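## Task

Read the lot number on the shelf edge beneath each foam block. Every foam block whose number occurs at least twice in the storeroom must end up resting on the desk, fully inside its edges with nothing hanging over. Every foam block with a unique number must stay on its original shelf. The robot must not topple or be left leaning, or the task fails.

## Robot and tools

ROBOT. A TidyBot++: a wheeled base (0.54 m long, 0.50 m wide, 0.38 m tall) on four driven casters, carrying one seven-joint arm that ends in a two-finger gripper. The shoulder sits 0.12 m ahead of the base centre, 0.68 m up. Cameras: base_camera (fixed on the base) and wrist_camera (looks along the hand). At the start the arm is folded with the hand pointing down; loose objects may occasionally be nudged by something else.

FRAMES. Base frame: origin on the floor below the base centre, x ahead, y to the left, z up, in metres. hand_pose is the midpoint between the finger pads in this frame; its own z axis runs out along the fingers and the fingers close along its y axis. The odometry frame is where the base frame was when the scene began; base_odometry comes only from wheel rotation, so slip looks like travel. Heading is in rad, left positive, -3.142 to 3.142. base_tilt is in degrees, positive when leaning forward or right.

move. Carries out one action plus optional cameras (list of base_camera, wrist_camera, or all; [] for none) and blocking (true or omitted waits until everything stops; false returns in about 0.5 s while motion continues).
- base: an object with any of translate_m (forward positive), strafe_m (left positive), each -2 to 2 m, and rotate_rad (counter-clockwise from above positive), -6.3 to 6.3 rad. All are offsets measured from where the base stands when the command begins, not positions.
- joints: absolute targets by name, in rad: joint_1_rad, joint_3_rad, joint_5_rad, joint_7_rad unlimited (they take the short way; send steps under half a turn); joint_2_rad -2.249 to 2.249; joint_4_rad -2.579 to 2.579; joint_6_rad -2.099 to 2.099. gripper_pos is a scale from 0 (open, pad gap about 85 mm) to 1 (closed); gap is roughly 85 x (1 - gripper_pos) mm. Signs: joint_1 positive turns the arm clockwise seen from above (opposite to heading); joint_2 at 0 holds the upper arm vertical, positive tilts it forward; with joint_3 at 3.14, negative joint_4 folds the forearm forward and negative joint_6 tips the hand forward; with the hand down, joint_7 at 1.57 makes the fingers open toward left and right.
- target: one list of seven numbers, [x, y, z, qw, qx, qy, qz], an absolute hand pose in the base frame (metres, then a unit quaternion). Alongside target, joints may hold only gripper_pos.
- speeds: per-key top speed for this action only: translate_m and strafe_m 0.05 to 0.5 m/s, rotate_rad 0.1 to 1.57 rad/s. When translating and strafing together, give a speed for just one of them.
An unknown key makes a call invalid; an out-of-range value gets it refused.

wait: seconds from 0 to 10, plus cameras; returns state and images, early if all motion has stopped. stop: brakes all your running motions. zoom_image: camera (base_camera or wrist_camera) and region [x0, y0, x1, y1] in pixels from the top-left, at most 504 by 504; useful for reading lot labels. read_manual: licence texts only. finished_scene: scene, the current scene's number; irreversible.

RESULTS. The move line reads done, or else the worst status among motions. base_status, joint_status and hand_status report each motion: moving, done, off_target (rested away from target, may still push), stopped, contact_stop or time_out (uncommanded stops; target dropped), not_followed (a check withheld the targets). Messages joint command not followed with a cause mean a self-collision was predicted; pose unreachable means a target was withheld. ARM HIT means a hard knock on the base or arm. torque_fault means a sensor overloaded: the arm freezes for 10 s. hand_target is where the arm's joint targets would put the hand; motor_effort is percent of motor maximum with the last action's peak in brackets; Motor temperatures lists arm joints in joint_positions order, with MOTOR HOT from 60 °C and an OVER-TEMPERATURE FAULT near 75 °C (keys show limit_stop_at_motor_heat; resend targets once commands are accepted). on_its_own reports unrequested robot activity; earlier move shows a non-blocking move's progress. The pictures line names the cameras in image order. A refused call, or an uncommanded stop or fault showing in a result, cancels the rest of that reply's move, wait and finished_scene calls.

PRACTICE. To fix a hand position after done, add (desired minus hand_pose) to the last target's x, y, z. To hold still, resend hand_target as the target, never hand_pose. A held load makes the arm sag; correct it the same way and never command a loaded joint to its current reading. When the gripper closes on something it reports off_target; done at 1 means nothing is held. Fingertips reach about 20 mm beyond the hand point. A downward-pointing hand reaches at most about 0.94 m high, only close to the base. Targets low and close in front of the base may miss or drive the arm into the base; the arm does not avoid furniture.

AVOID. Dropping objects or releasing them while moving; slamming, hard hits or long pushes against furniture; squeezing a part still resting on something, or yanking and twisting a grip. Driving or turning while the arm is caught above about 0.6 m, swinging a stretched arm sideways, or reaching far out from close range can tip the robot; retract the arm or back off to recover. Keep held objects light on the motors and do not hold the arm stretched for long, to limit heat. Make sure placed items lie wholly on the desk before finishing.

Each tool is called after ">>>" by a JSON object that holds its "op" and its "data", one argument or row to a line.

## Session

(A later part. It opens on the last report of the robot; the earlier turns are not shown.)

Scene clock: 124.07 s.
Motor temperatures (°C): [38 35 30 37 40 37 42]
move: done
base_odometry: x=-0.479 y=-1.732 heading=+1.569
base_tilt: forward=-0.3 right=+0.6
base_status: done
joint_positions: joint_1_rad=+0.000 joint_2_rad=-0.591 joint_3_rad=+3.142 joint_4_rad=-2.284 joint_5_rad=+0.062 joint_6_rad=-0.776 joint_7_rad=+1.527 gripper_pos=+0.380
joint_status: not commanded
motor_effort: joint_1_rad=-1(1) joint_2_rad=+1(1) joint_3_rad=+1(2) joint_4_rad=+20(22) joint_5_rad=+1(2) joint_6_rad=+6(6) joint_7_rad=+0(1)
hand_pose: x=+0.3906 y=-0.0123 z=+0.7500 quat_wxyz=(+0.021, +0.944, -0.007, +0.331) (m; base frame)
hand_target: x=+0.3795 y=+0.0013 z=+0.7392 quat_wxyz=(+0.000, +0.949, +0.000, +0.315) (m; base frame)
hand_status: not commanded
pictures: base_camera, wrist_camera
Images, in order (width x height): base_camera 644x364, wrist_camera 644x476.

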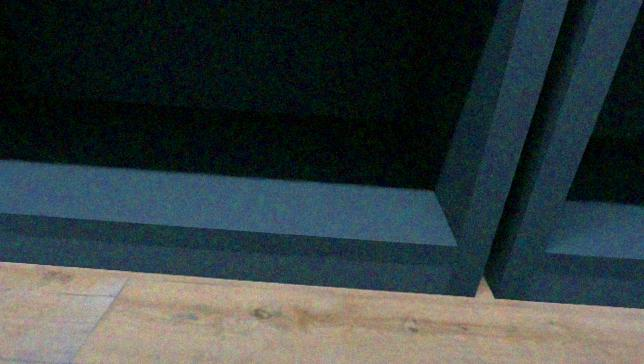

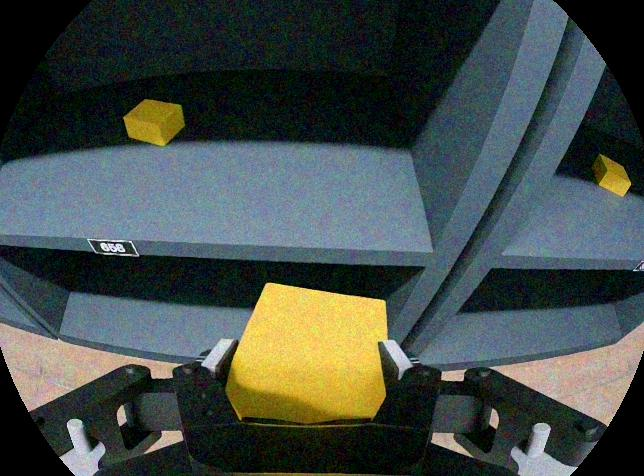

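>>> {"op": "move", "data": {
  "base": {"strafe_m":-1.8},
  "joints": {"joint_4_rad":-2.2,"joint_6_rad":-0.2}
}}

>>> {"op": "move", "data": {
  "base": {"translate_m":1.6}
}}

>>> {"op": "move", "data": {
  "base": {"strafe_m":0.85}
}}

Scene clock: 129.70 s.
Motor temperatures (°C): [38 35 30 37 40 37 42]
move: done
base_odometry: x=+1.321 y=-1.736 heading=+1.568
base_tilt: forward=-0.3 right=+0.6
base_status: done
joint_positions: joint_1_rad=-0.002 joint_2_rad=-0.604 joint_3_rad=+3.142 joint_4_rad=-2.199 joint_5_rad=+0.046 joint_6_rad=-0.233 joint_7_rad=+1.529 gripper_pos=+0.380
joint_status: all done
motor_effort: joint_1_rad=+0(9) joint_2_rad=-1(6) joint_3_rad=+1(12) joint_4_rad=+22(29) joint_5_rad=+1(5) joint_6_rad=+9(16) joint_7_rad=+0(1)
hand_pose: x=+0.4954 y=-0.0011 z=+0.9414 quat_wxyz=(+0.004, +0.792, -0.001, +0.611) (m; base frame)
hand_target: x=+0.4988 y=+0.0013 z=+0.9492 quat_wxyz=(+0.000, +0.783, +0.000, +0.622) (m; base frame)
hand_status: not commanded
pictures: base_camera, wrist_camera
Images, in order (width x height): base_camera 644x364, wrist_camera 644x476.

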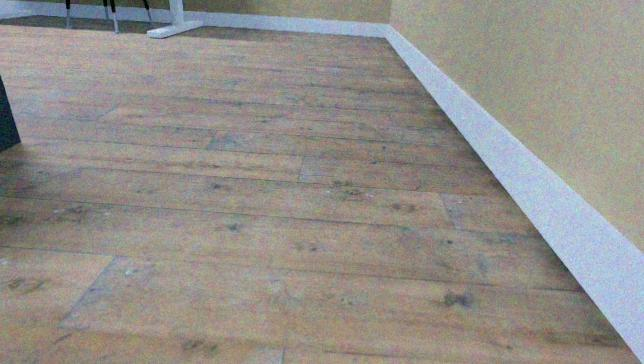

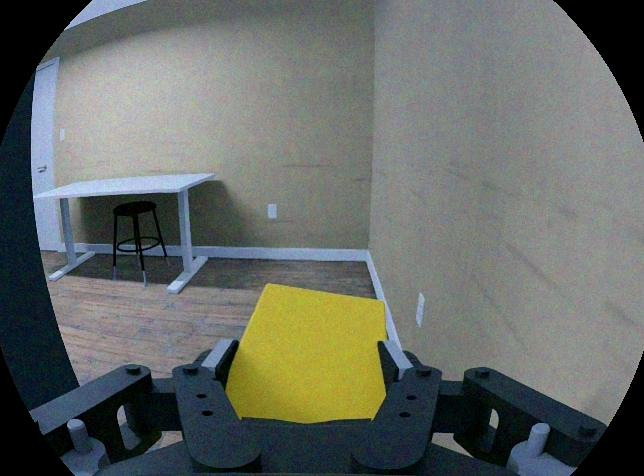

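Scene clock: 134.27 s.
Motor temperatures (°C): [38 35 30 37 40 37 42]
move: done
base_odometry: x=+1.325 y=-0.136 heading=+1.568
base_tilt: forward=-0.3 right=+0.6
base_status: done
joint_positions: joint_1_rad=-0.002 joint_2_rad=-0.602 joint_3_rad=+3.142 joint_4_rad=-2.199 joint_5_rad=+0.046 joint_6_rad=-0.233 joint_7_rad=+1.529 gripper_pos=+0.380
joint_status: not commanded
motor_effort: joint_1_rad=-1(1) joint_2_rad=-1(4) joint_3_rad=+1(1) joint_4_rad=+23(23) joint_5_rad=+1(1) joint_6_rad=+9(9) joint_7_rad=+0(1)
hand_pose: x=+0.4958 y=-0.0011 z=+0.9409 quat_wxyz=(+0.004, +0.792, -0.001, +0.610) (m; base frame)
hand_target: x=+0.4988 y=+0.0013 z=+0.9492 quat_wxyz=(+0.000, +0.783, +0.000, +0.622) (m; base frame)
hand_status: not commanded
pictures: base_camera, wrist_camera
Images, in order (width x height): base_camera 644x364, wrist_camera 644x476.

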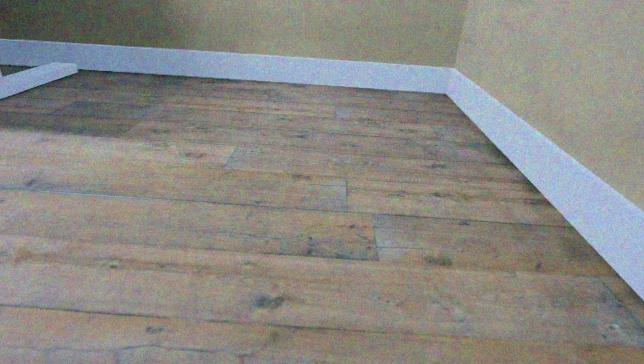

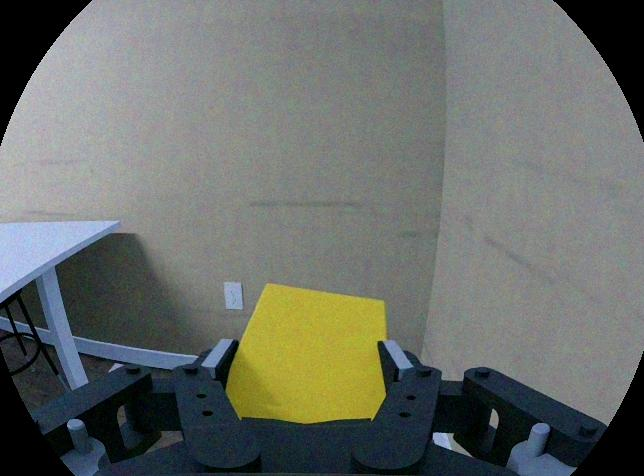

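Scene clock: 137.33 s.
Motor temperatures (°C): [38 35 30 37 40 37 42]
move: done
base_odometry: x=+0.475 y=-0.133 heading=+1.567
base_tilt: forward=-0.4 right=+0.6
base_status: done
joint_positions: joint_1_rad=-0.002 joint_2_rad=-0.602 joint_3_rad=+3.142 joint_4_rad=-2.199 joint_5_rad=+0.046 joint_6_rad=-0.233 joint_7_rad=+1.529 gripper_pos=+0.380
joint_status: not commanded
motor_effort: joint_1_rad=-1(1) joint_2_rad=-1(2) joint_3_rad=+1(2) joint_4_rad=+23(23) joint_5_rad=+1(1) joint_6_rad=+9(9) joint_7_rad=+0(1)
hand_pose: x=+0.4958 y=-0.0012 z=+0.9409 quat_wxyz=(+0.004, +0.792, -0.001, +0.610) (m; base frame)
hand_target: x=+0.4988 y=+0.0013 z=+0.9492 quat_wxyz=(+0.000, +0.783, +0.000, +0.622) (m; base frame)
hand_status: not commanded
pictures: base_camera, wrist_camera
Images, in order (width x height): base_camera 644x364, wrist_camera 644x476.

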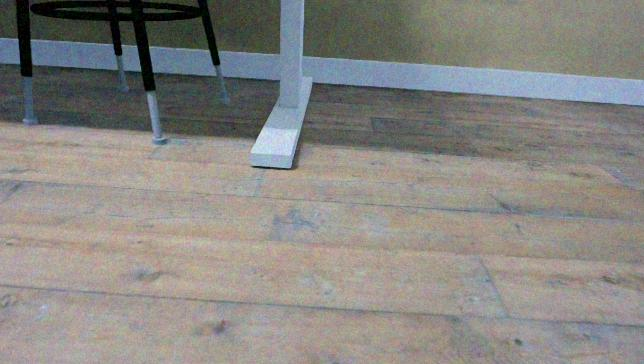

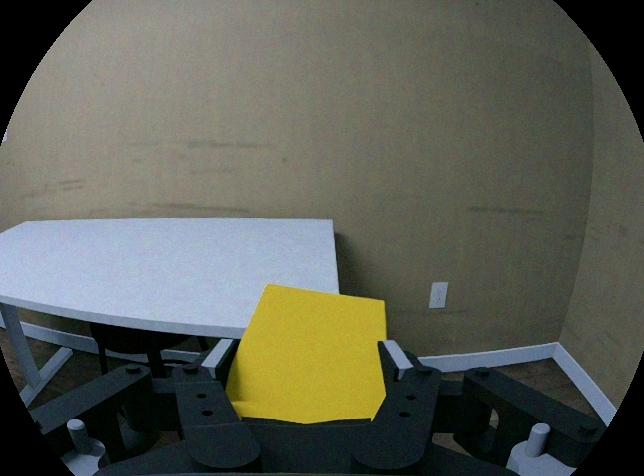

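>>> {"op": "move", "data": {
  "joints": {"joint_2_rad":-0.1,"joint_4_rad":-2.0,"joint_5_rad":0,"joint_6_rad":-0.07,"joint_7_rad":1.53},
  "base": {"strafe_m":0.27}
}}

>>> {"op": "move", "data": {
  "base": {"translate_m":0.42}
}}

Scene clock: 139.63 s.
Motor temperatures (°C): [38 35 30 37 40 37 42]
move: done
base_odometry: x=+0.205 y=-0.131 heading=+1.567
base_tilt: forward=-0.3 right=+0.6
base_status: done
joint_positions: joint_1_rad=-0.002 joint_2_rad=-0.115 joint_3_rad=+3.141 joint_4_rad=-2.017 joint_5_rad=+0.046 joint_6_rad=-0.127 joint_7_rad=+1.529 gripper_pos=+0.380
joint_status: all done
motor_effort: joint_1_rad=+0(1) joint_2_rad=-16(18) joint_3_rad=+0(3) joint_4_rad=+22(23) joint_5_rad=+1(2) joint_6_rad=+8(10) joint_7_rad=+0(1)
hand_pose: x=+0.6470 y=+0.0013 z=+0.8600 quat_wxyz=(+0.003, +0.849, +0.001, +0.528) (m; base frame)
hand_target: x=+0.6613 y=+0.0013 z=+0.8778 quat_wxyz=(-0.011, +0.833, -0.017, +0.553) (m; base frame)
hand_status: not commanded
pictures: base_camera, wrist_camera
Images, in order (width x height): base_camera 644x364, wrist_camera 644x476.

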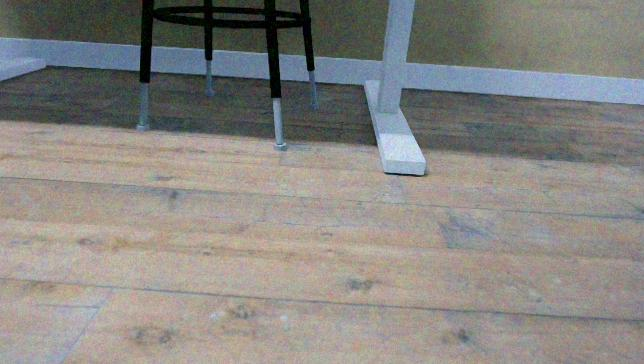

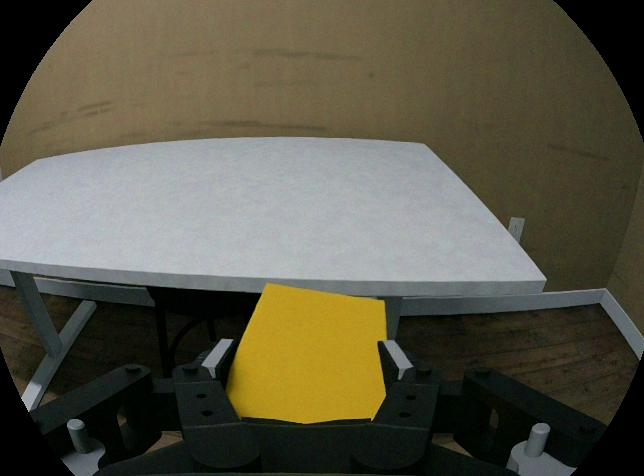

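Scene clock: 141.87 s.
Motor temperatures (°C): [38 35 30 37 40 37 42]
move: done
base_odometry: x=+0.206 y=+0.289 heading=+1.568
base_tilt: forward=-0.3 right=+0.6
base_status: done
joint_positions: joint_1_rad=-0.002 joint_2_rad=-0.107 joint_3_rad=+3.141 joint_4_rad=-2.012 joint_5_rad=+0.046 joint_6_rad=-0.123 joint_7_rad=+1.529 gripper_pos=+0.380
joint_status: not commanded
motor_effort: joint_1_rad=-1(1) joint_2_rad=-16(19) joint_3_rad=+0(1) joint_4_rad=+21(23) joint_5_rad=+1(1) joint_6_rad=+8(9) joint_7_rad=+0(1)
hand_pose: x=+0.6502 y=+0.0014 z=+0.8596 quat_wxyz=(+0.003, +0.849, +0.001, +0.528) (m; base frame)
hand_target: x=+0.6613 y=+0.0013 z=+0.8778 quat_wxyz=(-0.011, +0.833, -0.017, +0.553) (m; base frame)
hand_status: not commanded
pictures: base_camera, wrist_camera
Images, in order (width x height): base_camera 644x364, wrist_camera 644x476.

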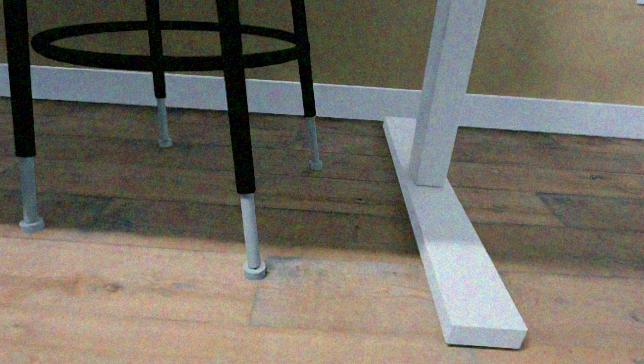

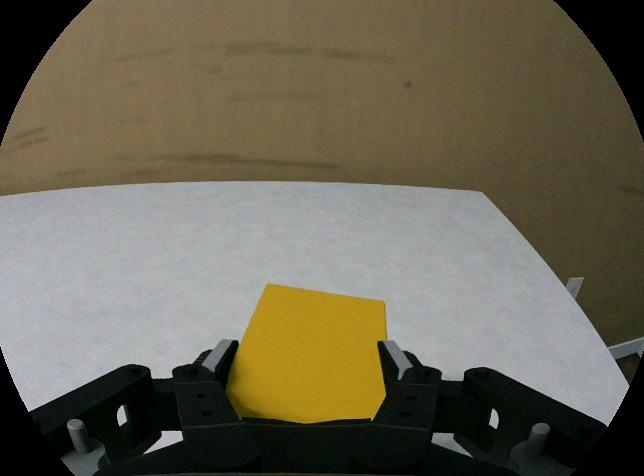

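>>> {"op": "move", "data": {
  "joints": {"joint_4_rad":-2.17,"joint_6_rad":0.12}
}}

Scene clock: 148.43 s.
Motor temperatures (°C): [38 35 30 37 40 37 42]
move: done
base_odometry: x=+0.206 y=+0.289 heading=+1.568
base_tilt: forward=-0.3 right=+0.6
base_status: not commanded
joint_positions: joint_1_rad=-0.002 joint_2_rad=-0.107 joint_3_rad=+3.141 joint_4_rad=-2.145 joint_5_rad=+0.046 joint_6_rad=+0.062 joint_7_rad=+1.529 gripper_pos=+0.380
joint_status: all done
motor_effort: joint_1_rad=-1(1) joint_2_rad=-15(17) joint_3_rad=+0(1) joint_4_rad=+20(22) joint_5_rad=+1(1) joint_6_rad=+8(9) joint_7_rad=+0(1)
hand_pose: x=+0.6406 y=+0.0040 z=+0.8357 quat_wxyz=(-0.001, +0.835, +0.004, +0.550) (m; base frame)
hand_target: x=+0.6422 y=+0.0013 z=+0.8347 quat_wxyz=(-0.011, +0.828, -0.017, +0.561) (m; base frame)
hand_status: not commanded
pictures: base_camera, wrist_camera
Images, in order (width x height): base_camera 644x364, wrist_camera 644x476.

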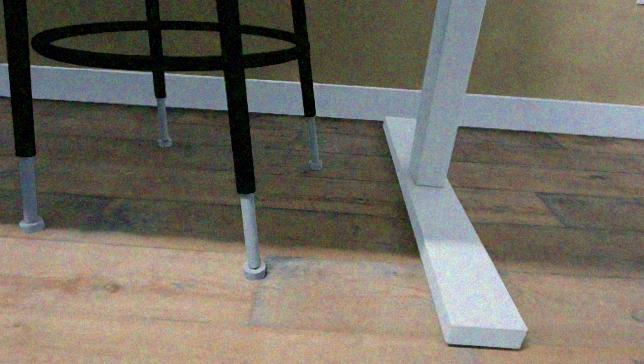

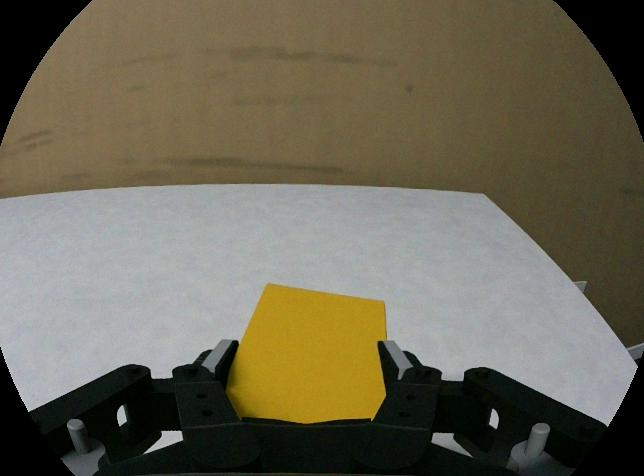

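>>> {"op": "move", "data": {
  "joints": {"joint_4_rad":-2.28,"joint_6_rad":0.22},
  "cameras": []
}}

>>> {"op": "move", "data": {
  "joints": {"joint_4_rad":-2.31,"joint_6_rad":0.22},
  "cameras": ["wrist_camera"]
}}

>>> {"op": "move", "data": {
  "joints": {"joint_4_rad":-2.34,"joint_6_rad":0.23},
  "cameras": ["wrist_camera"]
}}

Scene clock: 149.83 s.
Motor temperatures (°C): [38 35 30 37 40 37 42]
move: done
base_odometry: x=+0.206 y=+0.289 heading=+1.568
base_tilt: forward=-0.3 right=+0.6
base_status: not commanded
joint_positions: joint_1_rad=-0.002 joint_2_rad=-0.107 joint_3_rad=+3.141 joint_4_rad=-2.256 joint_5_rad=+0.046 joint_6_rad=+0.162 joint_7_rad=+1.529 gripper_pos=+0.380
joint_status: all done
motor_effort: joint_1_rad=-1(1) joint_2_rad=-15(16) joint_3_rad=+0(1) joint_4_rad=+19(21) joint_5_rad=+1(1) joint_6_rad=+8(9) joint_7_rad=+0(1)
hand_pose: x=+0.6219 y=+0.0053 z=+0.8025 quat_wxyz=(-0.003, +0.838, +0.005, +0.546) (m; base frame)
hand_target: x=+0.6228 y=+0.0013 z=+0.8025 quat_wxyz=(-0.011, +0.830, -0.017, +0.557) (m; base frame)
hand_status: not commanded
pictures: none
No camera images: "cameras" was empty.

Scene clock: 150.50 s.
Motor temperatures (°C): [38 35 30 37 40 37 42]
move: done
base_odometry: x=+0.206 y=+0.289 heading=+1.568
base_tilt: forward=-0.3 right=+0.6
base_status: not commanded
joint_positions: joint_1_rad=-0.002 joint_2_rad=-0.107 joint_3_rad=+3.141 joint_4_rad=-2.286 joint_5_rad=+0.046 joint_6_rad=+0.166 joint_7_rad=+1.529 gripper_pos=+0.380
joint_status: all done
motor_effort: joint_1_rad=+0(1) joint_2_rad=-14(15) joint_3_rad=+0(0) joint_4_rad=+19(21) joint_5_rad=+0(1) joint_6_rad=+8(10) joint_7_rad=+0(0)
hand_pose: x=+0.6134 y=+0.0054 z=+0.7875 quat_wxyz=(-0.003, +0.845, +0.005, +0.535) (m; base frame)
hand_target: x=+0.6136 y=+0.0013 z=+0.7862 quat_wxyz=(-0.011, +0.839, -0.017, +0.544) (m; base frame)
hand_status: not commanded
pictures: wrist_camera
Images, in order (width x height): wrist_camera 644x476.

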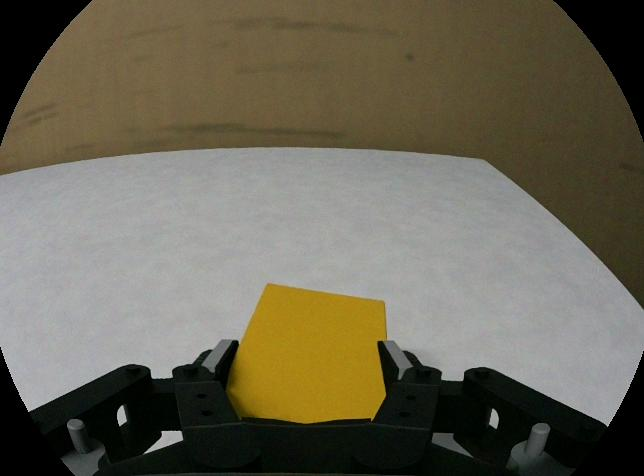

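Scene clock: 151.17 s.
Motor temperatures (°C): [38 35 30 37 40 37 42]
move: done
base_odometry: x=+0.206 y=+0.289 heading=+1.568
base_tilt: forward=-0.3 right=+0.6
base_status: not commanded
joint_positions: joint_1_rad=-0.002 joint_2_rad=-0.107 joint_3_rad=+3.141 joint_4_rad=-2.316 joint_5_rad=+0.046 joint_6_rad=+0.177 joint_7_rad=+1.529 gripper_pos=+0.380
joint_status: all done
motor_effort: joint_1_rad=+0(1) joint_2_rad=-14(15) joint_3_rad=+0(1) joint_4_rad=+19(21) joint_5_rad=+1(1) joint_6_rad=+7(9) joint_7_rad=+0(0)
hand_pose: x=+0.6053 y=+0.0055 z=+0.7745 quat_wxyz=(-0.003, +0.850, +0.005, +0.527) (m; base frame)
hand_target: x=+0.6053 y=+0.0013 z=+0.7731 quat_wxyz=(-0.011, +0.844, -0.017, +0.536) (m; base frame)
hand_status: not commanded
pictures: wrist_camera
Images, in order (width x height): wrist_camera 644x476.

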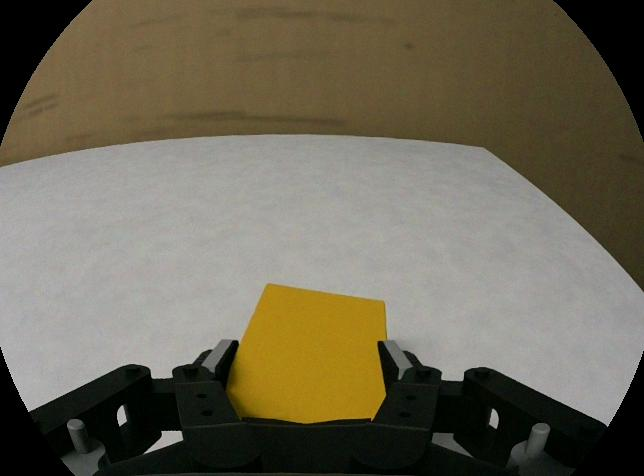

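>>> {"op": "move", "data": {
  "joints": {"joint_4_rad":-2.37,"joint_6_rad":0.28},
  "cameras": []
}}

>>> {"op": "move", "data": {
  "joints": {"joint_4_rad":-2.395,"joint_6_rad":0.3},
  "cameras": []
}}

>>> {"op": "move", "data": {
  "joints": {"joint_4_rad":-2.42,"joint_6_rad":0.32},
  "cameras": ["wrist_camera"]
}}

Scene clock: 152.07 s.
Motor temperatures (°C): [38 35 30 37 40 37 42]
move: done
base_odometry: x=+0.206 y=+0.289 heading=+1.568
base_tilt: forward=-0.3 right=+0.6
base_status: not commanded
joint_positions: joint_1_rad=-0.002 joint_2_rad=-0.107 joint_3_rad=+3.141 joint_4_rad=-2.345 joint_5_rad=+0.046 joint_6_rad=+0.229 joint_7_rad=+1.529 gripper_pos=+0.380
joint_status: all done
motor_effort: joint_1_rad=+0(1) joint_2_rad=-14(14) joint_3_rad=+0(1) joint_4_rad=+18(20) joint_5_rad=+1(1) joint_6_rad=+8(9) joint_7_rad=+0(1)
hand_pose: x=+0.6027 y=+0.0062 z=+0.7735 quat_wxyz=(-0.005, +0.844, +0.005, +0.536) (m; base frame)
hand_target: x=+0.6019 y=+0.0013 z=+0.7714 quat_wxyz=(-0.011, +0.839, -0.017, +0.544) (m; base frame)
hand_status: not commanded
pictures: none
No camera images: "cameras" was empty.

Scene clock: 152.70 s.
Motor temperatures (°C): [38 35 30 37 40 37 42]
move: done
base_odometry: x=+0.206 y=+0.289 heading=+1.568
base_tilt: forward=-0.3 right=+0.6
base_status: not commanded
joint_positions: joint_1_rad=-0.002 joint_2_rad=-0.107 joint_3_rad=+3.141 joint_4_rad=-2.363 joint_5_rad=+0.046 joint_6_rad=+0.255 joint_7_rad=+1.529 gripper_pos=+0.380
joint_status: all done
motor_effort: joint_1_rad=-1(1) joint_2_rad=-14(14) joint_3_rad=+0(0) joint_4_rad=+18(19) joint_5_rad=+1(1) joint_6_rad=+8(9) joint_7_rad=+0(0)
hand_pose: x=+0.6002 y=+0.0066 z=+0.7714 quat_wxyz=(-0.005, +0.842, +0.006, +0.540) (m; base frame)
hand_target: x=+0.5962 y=+0.0013 z=+0.7641 quat_wxyz=(-0.011, +0.840, -0.017, +0.542) (m; base frame)
hand_status: not commanded
pictures: none
No camera images: "cameras" was empty.

Scene clock: 153.33 s.
Motor temperatures (°C): [38 35 30 37 40 37 42]
move: off_target
base_odometry: x=+0.206 y=+0.289 heading=+1.568
base_tilt: forward=-0.3 right=+0.6
base_status: not commanded
joint_positions: joint_1_rad=-0.002 joint_2_rad=-0.107 joint_3_rad=+3.141 joint_4_rad=-2.380 joint_5_rad=+0.046 joint_6_rad=+0.284 joint_7_rad=+1.529 gripper_pos=+0.380
joint_status: joint_4_rad off_target (ended at -2.380, target -2.420); the others done
motor_effort: joint_1_rad=-1(1) joint_2_rad=-13(14) joint_3_rad=+0(0) joint_4_rad=+16(18) joint_5_rad=+1(1) joint_6_rad=+6(8) joint_7_rad=+0(1)
hand_pose: x=+0.5982 y=+0.0070 z=+0.7704 quat_wxyz=(-0.006, +0.839, +0.006, +0.545) (m; base frame)
hand_target: x=+0.5902 y=+0.0014 z=+0.7568 quat_wxyz=(-0.011, +0.841, -0.017, +0.540) (m; base frame)
hand_status: not commanded
pictures: wrist_camera
Images, in order (width x height): wrist_camera 644x476.

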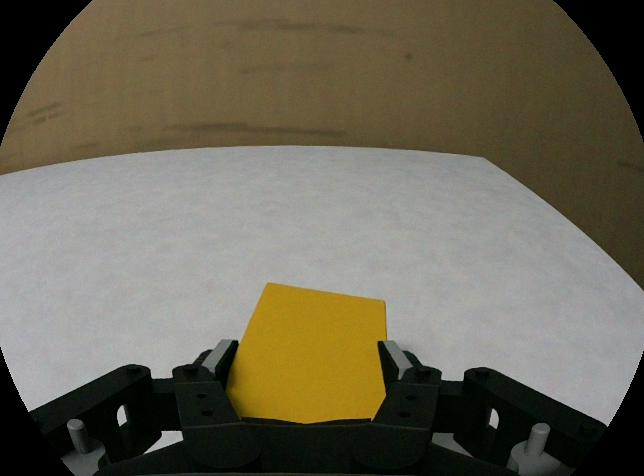

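>>> {"op": "move", "data": {
  "joints": {"gripper_pos":0},
  "cameras": ["wrist_camera"]
}}

>>> {"op": "move", "data": {
  "base": {"translate_m":-0.4}
}}

Scene clock: 154.33 s.
Motor temperatures (°C): [38 35 30 37 40 37 42]
move: done
base_odometry: x=+0.206 y=+0.289 heading=+1.568
base_tilt: forward=-0.3 right=+0.6
base_status: not commanded
joint_positions: joint_1_rad=-0.002 joint_2_rad=-0.107 joint_3_rad=+3.141 joint_4_rad=-2.393 joint_5_rad=+0.046 joint_6_rad=+0.284 joint_7_rad=+1.529 gripper_pos=+0.000
joint_status: all done
motor_effort: joint_1_rad=-1(1) joint_2_rad=-14(14) joint_3_rad=+0(0) joint_4_rad=+18(19) joint_5_rad=+1(1) joint_6_rad=+8(9) joint_7_rad=+0(1)
hand_pose: x=+0.5941 y=+0.0069 z=+0.7639 quat_wxyz=(-0.006, +0.842, +0.006, +0.539) (m; base frame)
hand_target: x=+0.5902 y=+0.0014 z=+0.7568 quat_wxyz=(-0.011, +0.841, -0.017, +0.540) (m; base frame)
hand_status: not commanded
pictures: wrist_camera
Images, in order (width x height): wrist_camera 644x476.

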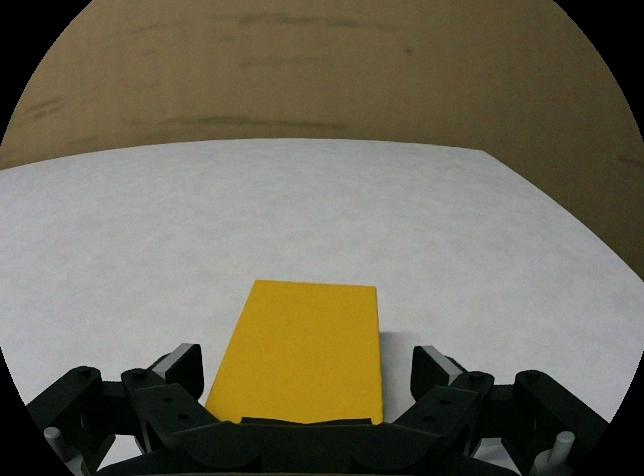

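Scene clock: 156.67 s.
Motor temperatures (°C): [38 35 30 37 40 37 42]
move: done
base_odometry: x=+0.205 y=-0.111 heading=+1.569
base_tilt: forward=-0.3 right=+0.6
base_status: done
joint_positions: joint_1_rad=-0.002 joint_2_rad=-0.106 joint_3_rad=+3.141 joint_4_rad=-2.398 joint_5_rad=+0.046 joint_6_rad=+0.284 joint_7_rad=+1.529 gripper_pos=+0.000
joint_status: not commanded
motor_effort: joint_1_rad=+0(2) joint_2_rad=-13(17) joint_3_rad=+0(2) joint_4_rad=+17(19) joint_5_rad=+1(1) joint_6_rad=+7(9) joint_7_rad=+0(1)
hand_pose: x=+0.5925 y=+0.0069 z=+0.7610 quat_wxyz=(-0.006, +0.844, +0.006, +0.537) (m; base frame)
hand_target: x=+0.5902 y=+0.0014 z=+0.7568 quat_wxyz=(-0.011, +0.841, -0.017, +0.540) (m; base frame)
hand_status: not commanded
pictures: base_camera, wrist_camera
Images, in order (width x height): base_camera 644x364, wrist_camera 644x476.

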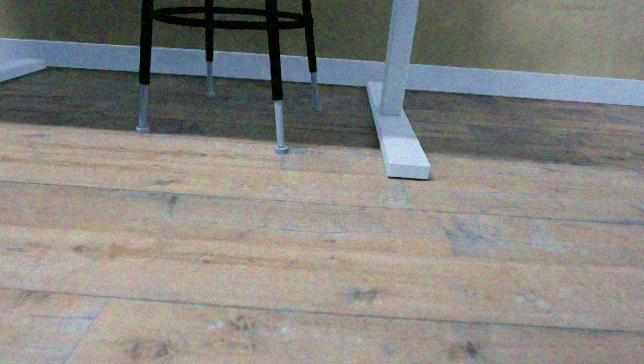

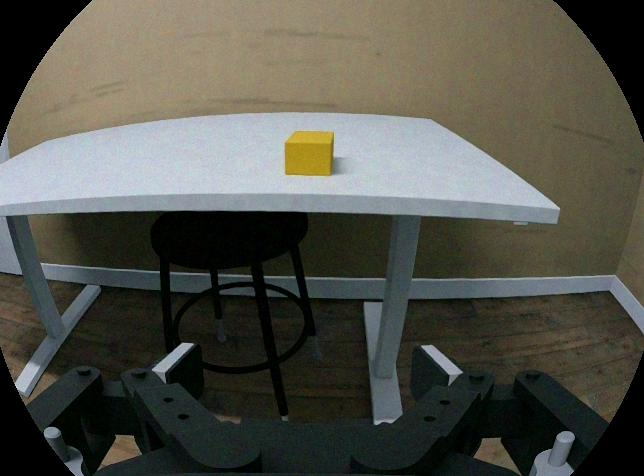

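>>> {"op": "move", "data": {
  "base": {"rotate_rad":1.573},
  "joints": {"joint_1_rad":0,"joint_2_rad":-0.4,"joint_3_rad":3.1416,"joint_4_rad":-1.4,"joint_5_rad":0,"joint_6_rad":-1.0,"joint_7_rad":1.57},
  "cameras": []
}}

>>> {"op": "move", "data": {
  "base": {"translate_m":1.82,"strafe_m":-0.24}
}}

>>> {"op": "move", "data": {
  "joints": {"joint_2_rad":-0.6,"joint_4_rad":-2.42,"joint_6_rad":-0.4}
}}

Scene clock: 159.67 s.
Motor temperatures (°C): [38 35 30 37 40 37 42]
move: done
base_odometry: x=+0.205 y=-0.111 heading=+3.141
base_tilt: forward=-0.3 right=+0.6
base_status: done
joint_positions: joint_1_rad=-0.003 joint_2_rad=-0.392 joint_3_rad=+3.135 joint_4_rad=-1.413 joint_5_rad=+0.046 joint_6_rad=-0.950 joint_7_rad=+1.529 gripper_pos=+0.000
joint_status: all done
motor_effort: joint_1_rad=+0(3) joint_2_rad=-5(17) joint_3_rad=+0(3) joint_4_rad=+19(22) joint_5_rad=+1(2) joint_6_rad=+8(9) joint_7_rad=+0(1)
hand_pose: x=+0.5129 y=-0.0058 z=+1.1139 quat_wxyz=(+0.010, +0.833, -0.012, +0.553) (m; base frame)
hand_target: x=+0.5027 y=+0.0013 z=+1.1097 quat_wxyz=(+0.000, +0.841, +0.000, +0.540) (m; base frame)
hand_status: not commanded
pictures: none
No camera images: "cameras" was empty.

Scene clock: 164.70 s.
Motor temperatures (°C): [38 35 30 37 40 37 42]
move: done
base_odometry: x=-1.615 y=+0.130 heading=-3.141
base_tilt: forward=-0.3 right=+0.6
base_status: done
joint_positions: joint_1_rad=-0.003 joint_2_rad=-0.398 joint_3_rad=+3.135 joint_4_rad=-1.412 joint_5_rad=+0.046 joint_6_rad=-0.953 joint_7_rad=+1.529 gripper_pos=+0.000
joint_status: not commanded
motor_effort: joint_1_rad=+0(1) joint_2_rad=-4(8) joint_3_rad=+1(1) joint_4_rad=+19(21) joint_5_rad=+1(1) joint_6_rad=+8(9) joint_7_rad=+0(1)
hand_pose: x=+0.5099 y=-0.0058 z=+1.1156 quat_wxyz=(+0.010, +0.832, -0.012, +0.554) (m; base frame)
hand_target: x=+0.5027 y=+0.0013 z=+1.1097 quat_wxyz=(+0.000, +0.841, +0.000, +0.540) (m; base frame)
hand_status: not commanded
pictures: base_camera, wrist_camera
Images, in order (width x height): base_camera 644x364, wrist_camera 644x476.

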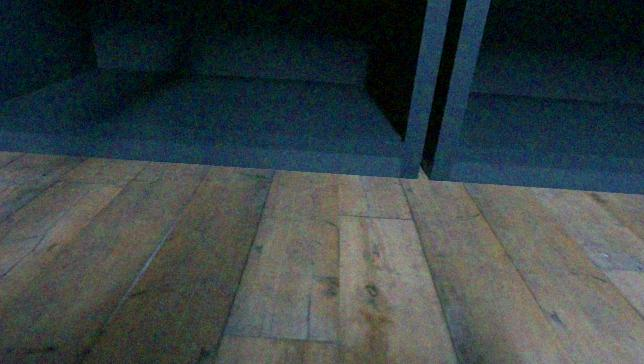

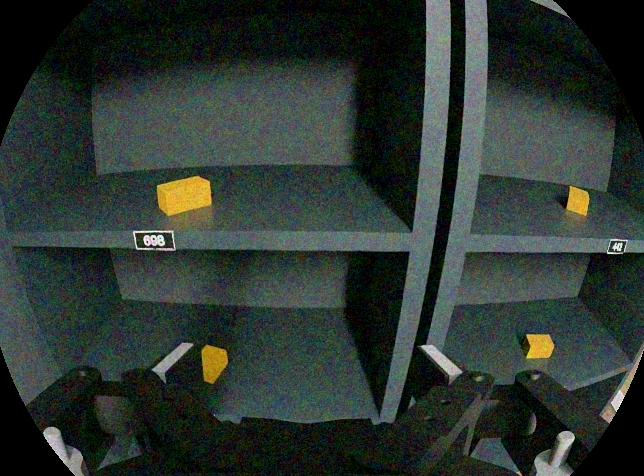

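Scene clock: 167.27 s.
Motor temperatures (°C): [38 35 30 37 40 37 42]
move: done
base_odometry: x=-1.615 y=+0.130 heading=-3.141
base_tilt: forward=-0.4 right=+0.6
base_status: not commanded
joint_positions: joint_1_rad=-0.003 joint_2_rad=-0.582 joint_3_rad=+3.135 joint_4_rad=-2.390 joint_5_rad=+0.046 joint_6_rad=-0.456 joint_7_rad=+1.529 gripper_pos=+0.000
joint_status: all done
motor_effort: joint_1_rad=+0(1) joint_2_rad=+0(5) joint_3_rad=+1(1) joint_4_rad=+21(23) joint_5_rad=+1(1) joint_6_rad=+7(9) joint_7_rad=+0(1)
hand_pose: x=+0.4326 y=-0.0021 z=+0.7603 quat_wxyz=(+0.009, +0.905, +0.000, +0.425) (m; base frame)
hand_target: x=+0.4341 y=+0.0013 z=+0.7634 quat_wxyz=(+0.000, +0.896, +0.000, +0.445) (m; base frame)
hand_status: not commanded
pictures: base_camera, wrist_camera
Images, in order (width x height): base_camera 644x364, wrist_camera 644x476.

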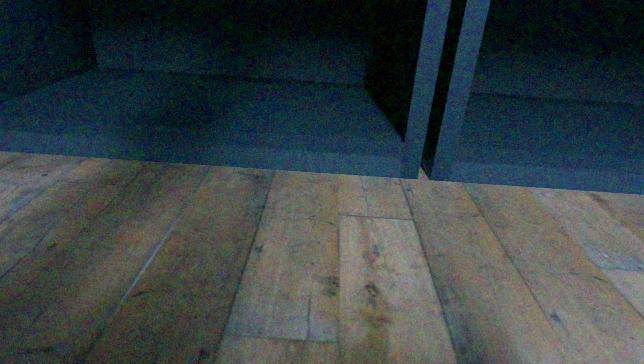

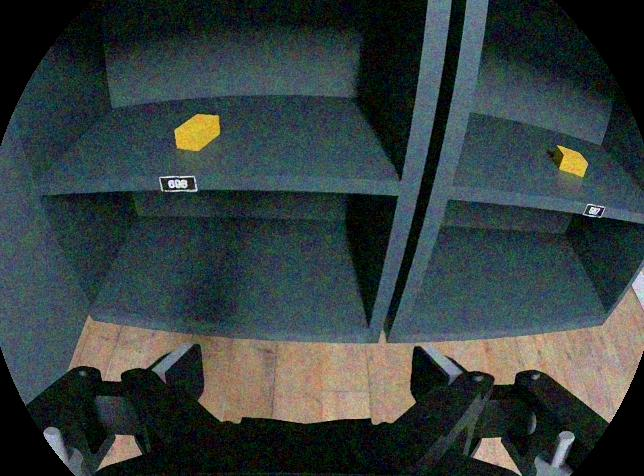

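>>> {"op": "zoom_image", "data": {
  "camera": "wrist_camera",
  "region": [150, 100, 230, 200]
}}

>>> {"op": "move", "data": {
  "base": {"strafe_m":0.3,"translate_m":0.1}
}}

>>> {"op": "zoom_image", "data": {
  "camera": "wrist_camera",
  "region": [270, 180, 340, 240]
}}

Scaled by 5.040.

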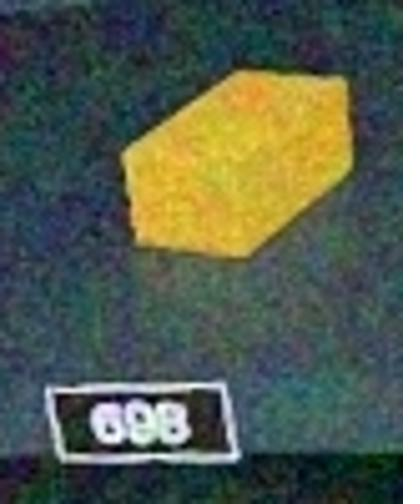

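Scene clock: 169.40 s.
Motor temperatures (°C): [38 35 30 37 40 37 42]
move: done
base_odometry: x=-1.715 y=-0.171 heading=-3.142
base_tilt: forward=-0.3 right=+0.6
base_status: done
joint_positions: joint_1_rad=-0.003 joint_2_rad=-0.586 joint_3_rad=+3.136 joint_4_rad=-2.390 joint_5_rad=+0.046 joint_6_rad=-0.454 joint_7_rad=+1.529 gripper_pos=+0.000
joint_status: not commanded
motor_effort: joint_1_rad=-1(1) joint_2_rad=+0(1) joint_3_rad=+1(2) joint_4_rad=+21(22) joint_5_rad=+1(1) joint_6_rad=+7(8) joint_7_rad=+0(1)
hand_pose: x=+0.4328 y=-0.0021 z=+0.7621 quat_wxyz=(+0.009, +0.904, +0.000, +0.428) (m; base frame)
hand_target: x=+0.4341 y=+0.0013 z=+0.7634 quat_wxyz=(+0.000, +0.896, +0.000, +0.445) (m; base frame)
hand_status: not commanded
pictures: base_camera, wrist_camera
Images, in order (width x height): base_camera 644x364, wrist_camera 644x476.

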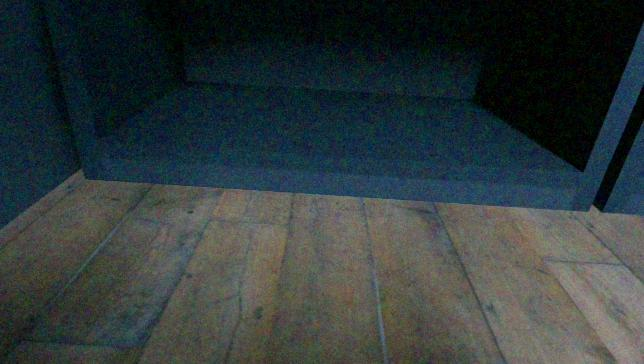

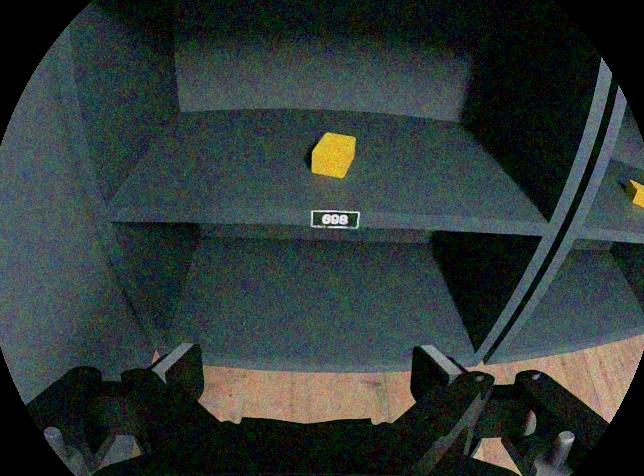

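Scaled by 7.200.

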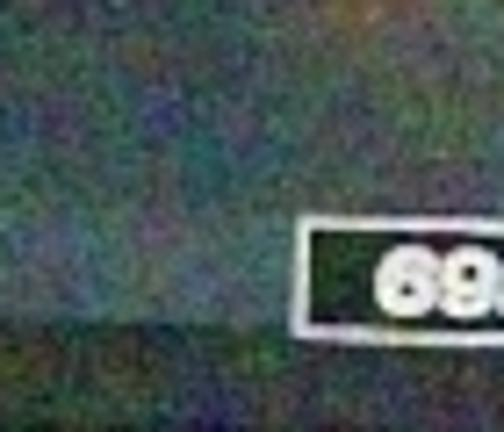

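>>> {"op": "zoom_image", "data": {
  "camera": "wrist_camera",
  "region": [295, 115, 375, 195]
}}

Scaled by 6.300.

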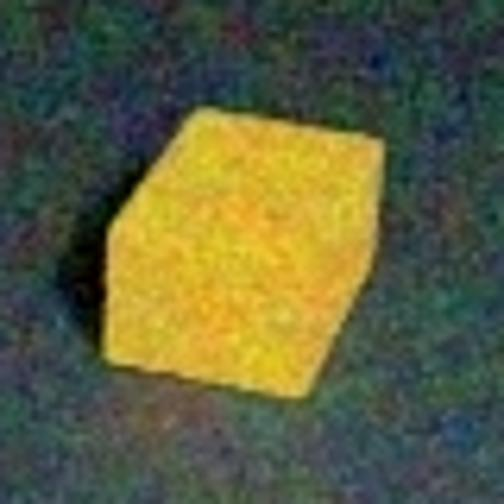

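>>> {"op": "move", "data": {
  "base": {"strafe_m":0.25,"translate_m":-0.03},
  "joints": {"joint_1_rad":0.44,"joint_2_rad":0.5,"joint_4_rad":-2.1,"joint_5_rad":0,"joint_6_rad":0.65,"joint_7_rad":1.57}
}}

Scene clock: 174.90 s.
Motor temperatures (°C): [38 35 30 37 40 37 42]
move: time_out
base_odometry: x=-1.690 y=-0.379 heading=+3.135
base_tilt: forward=-0.3 right=+0.6
base_status: strafe_m time_out (by the wheels' count: +0.209 of +0.250); the other done
joint_positions: joint_1_rad=+0.427 joint_2_rad=+0.478 joint_3_rad=+3.136 joint_4_rad=-2.115 joint_5_rad=+0.046 joint_6_rad=+0.596 joint_7_rad=+1.529 gripper_pos=+0.000
joint_status: all done
motor_effort: joint_1_rad=-1(12) joint_2_rad=-30(38) joint_3_rad=+0(14) joint_4_rad=+14(22) joint_5_rad=+1(2) joint_6_rad=+8(9) joint_7_rad=+0(1)
hand_pose: x=+0.7075 y=-0.2533 z=+0.6582 quat_wxyz=(+0.101, +0.823, -0.171, +0.532) (m; base frame)
hand_target: x=+0.7104 y=-0.2769 z=+0.6665 quat_wxyz=(+0.122, +0.808, -0.181, +0.548) (m; base frame)
hand_status: not commanded
pictures: base_camera, wrist_camera
Images, in order (width x height): base_camera 644x364, wrist_camera 644x476.

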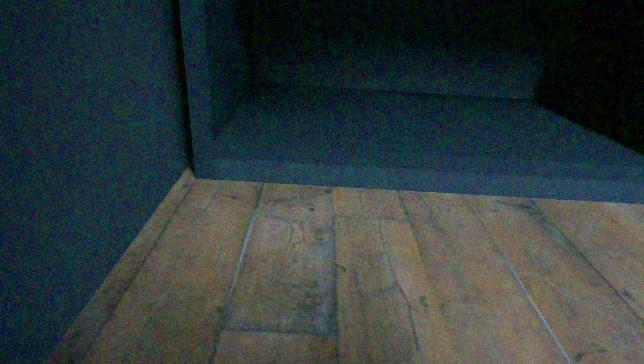

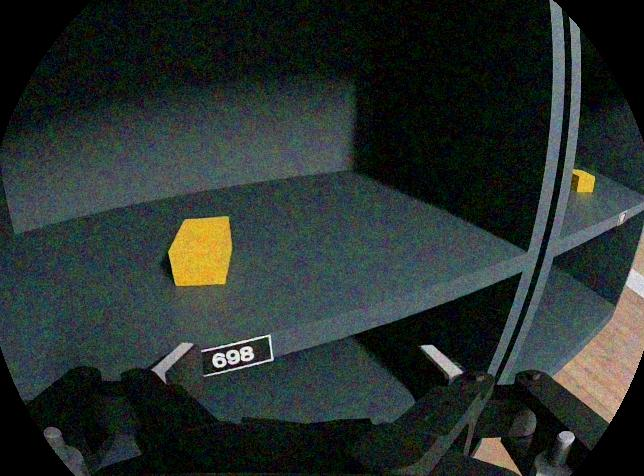

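>>> {"op": "move", "data": {
  "base": {"strafe_m":-0.014,"translate_m":0.14},
  "joints": {"joint_1_rad":0.39,"joint_2_rad":0.56,"joint_6_rad":0.71}
}}

Scene clock: 176.90 s.
Motor temperatures (°C): [38 35 30 37 40 37 42]
move: done
base_odometry: x=-1.830 y=-0.364 heading=+3.136
base_tilt: forward=-0.3 right=+0.6
base_status: done
joint_positions: joint_1_rad=+0.403 joint_2_rad=+0.536 joint_3_rad=+3.136 joint_4_rad=-2.108 joint_5_rad=+0.046 joint_6_rad=+0.659 joint_7_rad=+1.529 gripper_pos=+0.000
joint_status: all done
motor_effort: joint_1_rad=+0(3) joint_2_rad=-31(33) joint_3_rad=+0(2) joint_4_rad=+12(15) joint_5_rad=+0(1) joint_6_rad=+8(9) joint_7_rad=-1(1)
hand_pose: x=+0.7218 y=-0.2420 z=+0.6417 quat_wxyz=(+0.094, +0.822, -0.161, +0.538) (m; base frame)
hand_target: x=+0.7284 y=-0.2490 z=+0.6445 quat_wxyz=(+0.109, +0.812, -0.161, +0.551) (m; base frame)
hand_status: not commanded
pictures: base_camera, wrist_camera
Images, in order (width x height): base_camera 644x364, wrist_camera 644x476.

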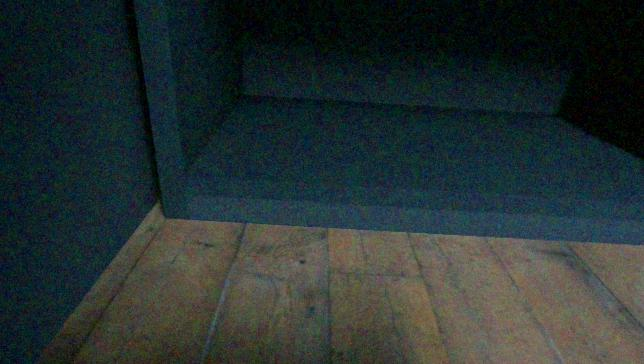

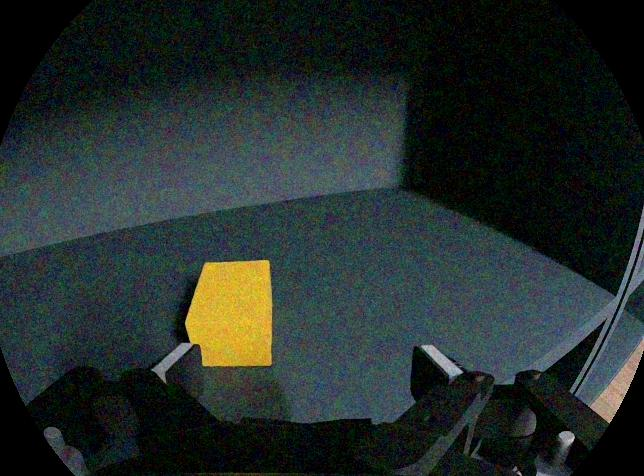

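>>> {"op": "move", "data": {
  "joints": {"joint_1_rad":0.265,"joint_2_rad":0.66,"joint_6_rad":0.81}
}}

Scene clock: 178.63 s.
Motor temperatures (°C): [38 35 30 37 40 37 42]
move: done
base_odometry: x=-1.830 y=-0.364 heading=+3.136
base_tilt: forward=-0.3 right=+0.6
base_status: not commanded
joint_positions: joint_1_rad=+0.271 joint_2_rad=+0.639 joint_3_rad=+3.136 joint_4_rad=-2.108 joint_5_rad=+0.046 joint_6_rad=+0.754 joint_7_rad=+1.529 gripper_pos=+0.000
joint_status: all done
motor_effort: joint_1_rad=+0(3) joint_2_rad=-32(35) joint_3_rad=-1(2) joint_4_rad=+11(13) joint_5_rad=+1(1) joint_6_rad=+8(9) joint_7_rad=+0(1)
hand_pose: x=+0.7541 y=-0.1615 z=+0.6016 quat_wxyz=(+0.055, +0.833, -0.107, +0.540) (m; base frame)
hand_target: x=+0.7604 y=-0.1727 z=+0.6072 quat_wxyz=(+0.074, +0.820, -0.110, +0.556) (m; base frame)
hand_status: not commanded
pictures: base_camera, wrist_camera
Images, in order (width x height): base_camera 644x364, wrist_camera 644x476.

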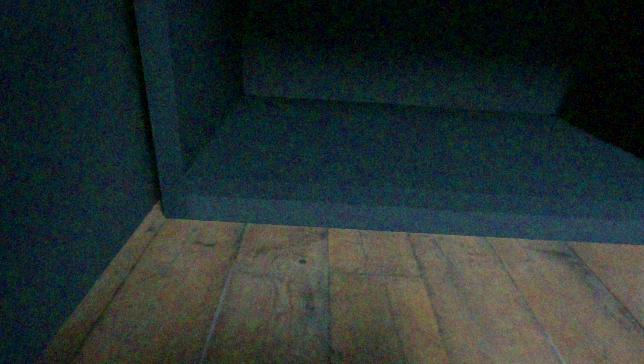

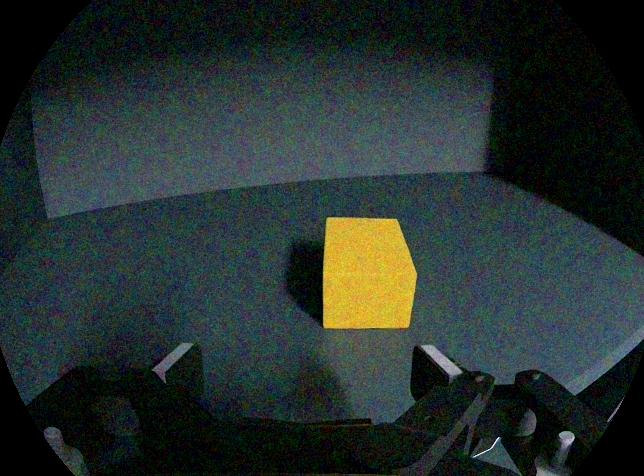

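>>> {"op": "move", "data": {
  "base": {"strafe_m":-0.034},
  "joints": {"joint_2_rad":0.695,"joint_6_rad":0.845}
}}

>>> {"op": "move", "data": {
  "base": {"strafe_m":-0.025,"translate_m":0.085},
  "speeds": {"translate_m":0.1}
}}

Scene clock: 179.77 s.
Motor temperatures (°C): [38 35 30 37 40 37 42]
move: done
base_odometry: x=-1.830 y=-0.330 heading=+3.136
base_tilt: forward=-0.3 right=+0.6
base_status: done
joint_positions: joint_1_rad=+0.271 joint_2_rad=+0.670 joint_3_rad=+3.139 joint_4_rad=-2.108 joint_5_rad=+0.046 joint_6_rad=+0.793 joint_7_rad=+1.529 gripper_pos=+0.000
joint_status: all done
motor_effort: joint_1_rad=+0(3) joint_2_rad=-32(35) joint_3_rad=-1(2) joint_4_rad=+11(12) joint_5_rad=+1(1) joint_6_rad=+8(9) joint_7_rad=+0(1)
hand_pose: x=+0.7561 y=-0.1633 z=+0.5926 quat_wxyz=(+0.056, +0.831, -0.108, +0.544) (m; base frame)
hand_target: x=+0.7616 y=-0.1730 z=+0.5941 quat_wxyz=(+0.074, +0.820, -0.110, +0.556) (m; base frame)
hand_status: not commanded
pictures: base_camera, wrist_camera
Images, in order (width x height): base_camera 644x364, wrist_camera 644x476.

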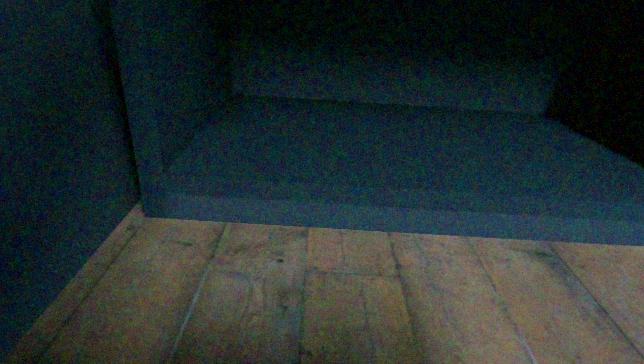

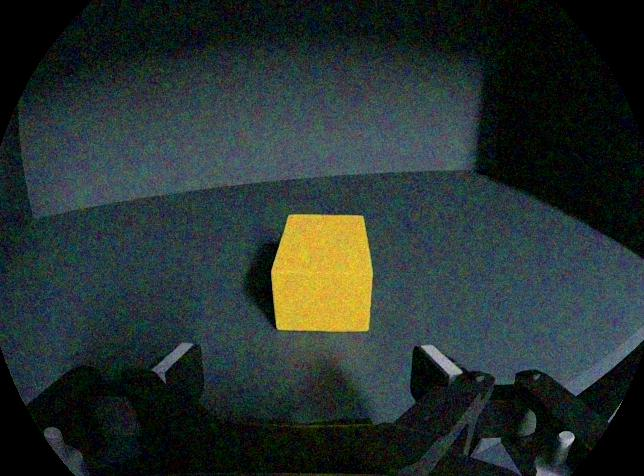

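Scene clock: 181.23 s.
Motor temperatures (°C): [38 35 30 37 40 37 42]
move: done
base_odometry: x=-1.915 y=-0.305 heading=+3.136
base_tilt: forward=-0.3 right=+0.6
base_status: done
joint_positions: joint_1_rad=+0.271 joint_2_rad=+0.671 joint_3_rad=+3.139 joint_4_rad=-2.108 joint_5_rad=+0.046 joint_6_rad=+0.794 joint_7_rad=+1.529 gripper_pos=+0.000
joint_status: not commanded
motor_effort: joint_1_rad=+0(2) joint_2_rad=-33(35) joint_3_rad=-1(1) joint_4_rad=+11(13) joint_5_rad=+1(1) joint_6_rad=+8(9) joint_7_rad=+0(1)
hand_pose: x=+0.7564 y=-0.1632 z=+0.5923 quat_wxyz=(+0.056, +0.831, -0.108, +0.544) (m; base frame)
hand_target: x=+0.7616 y=-0.1730 z=+0.5941 quat_wxyz=(+0.074, +0.820, -0.110, +0.556) (m; base frame)
hand_status: not commanded
pictures: base_camera, wrist_camera
Images, in order (width x height): base_camera 644x364, wrist_camera 644x476.

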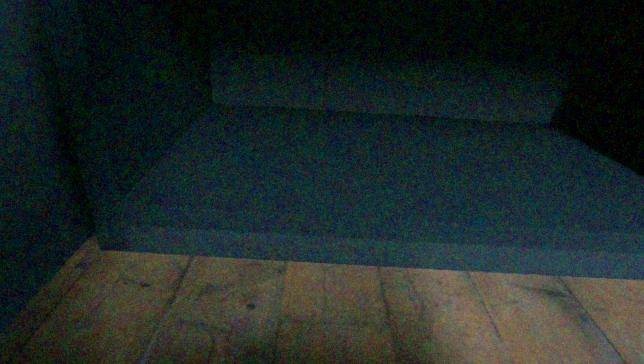

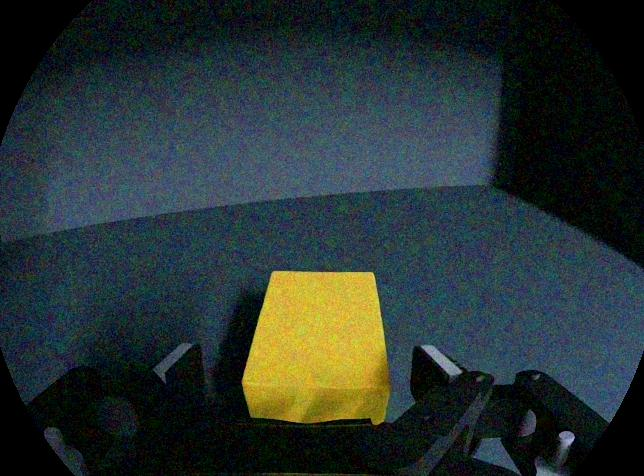

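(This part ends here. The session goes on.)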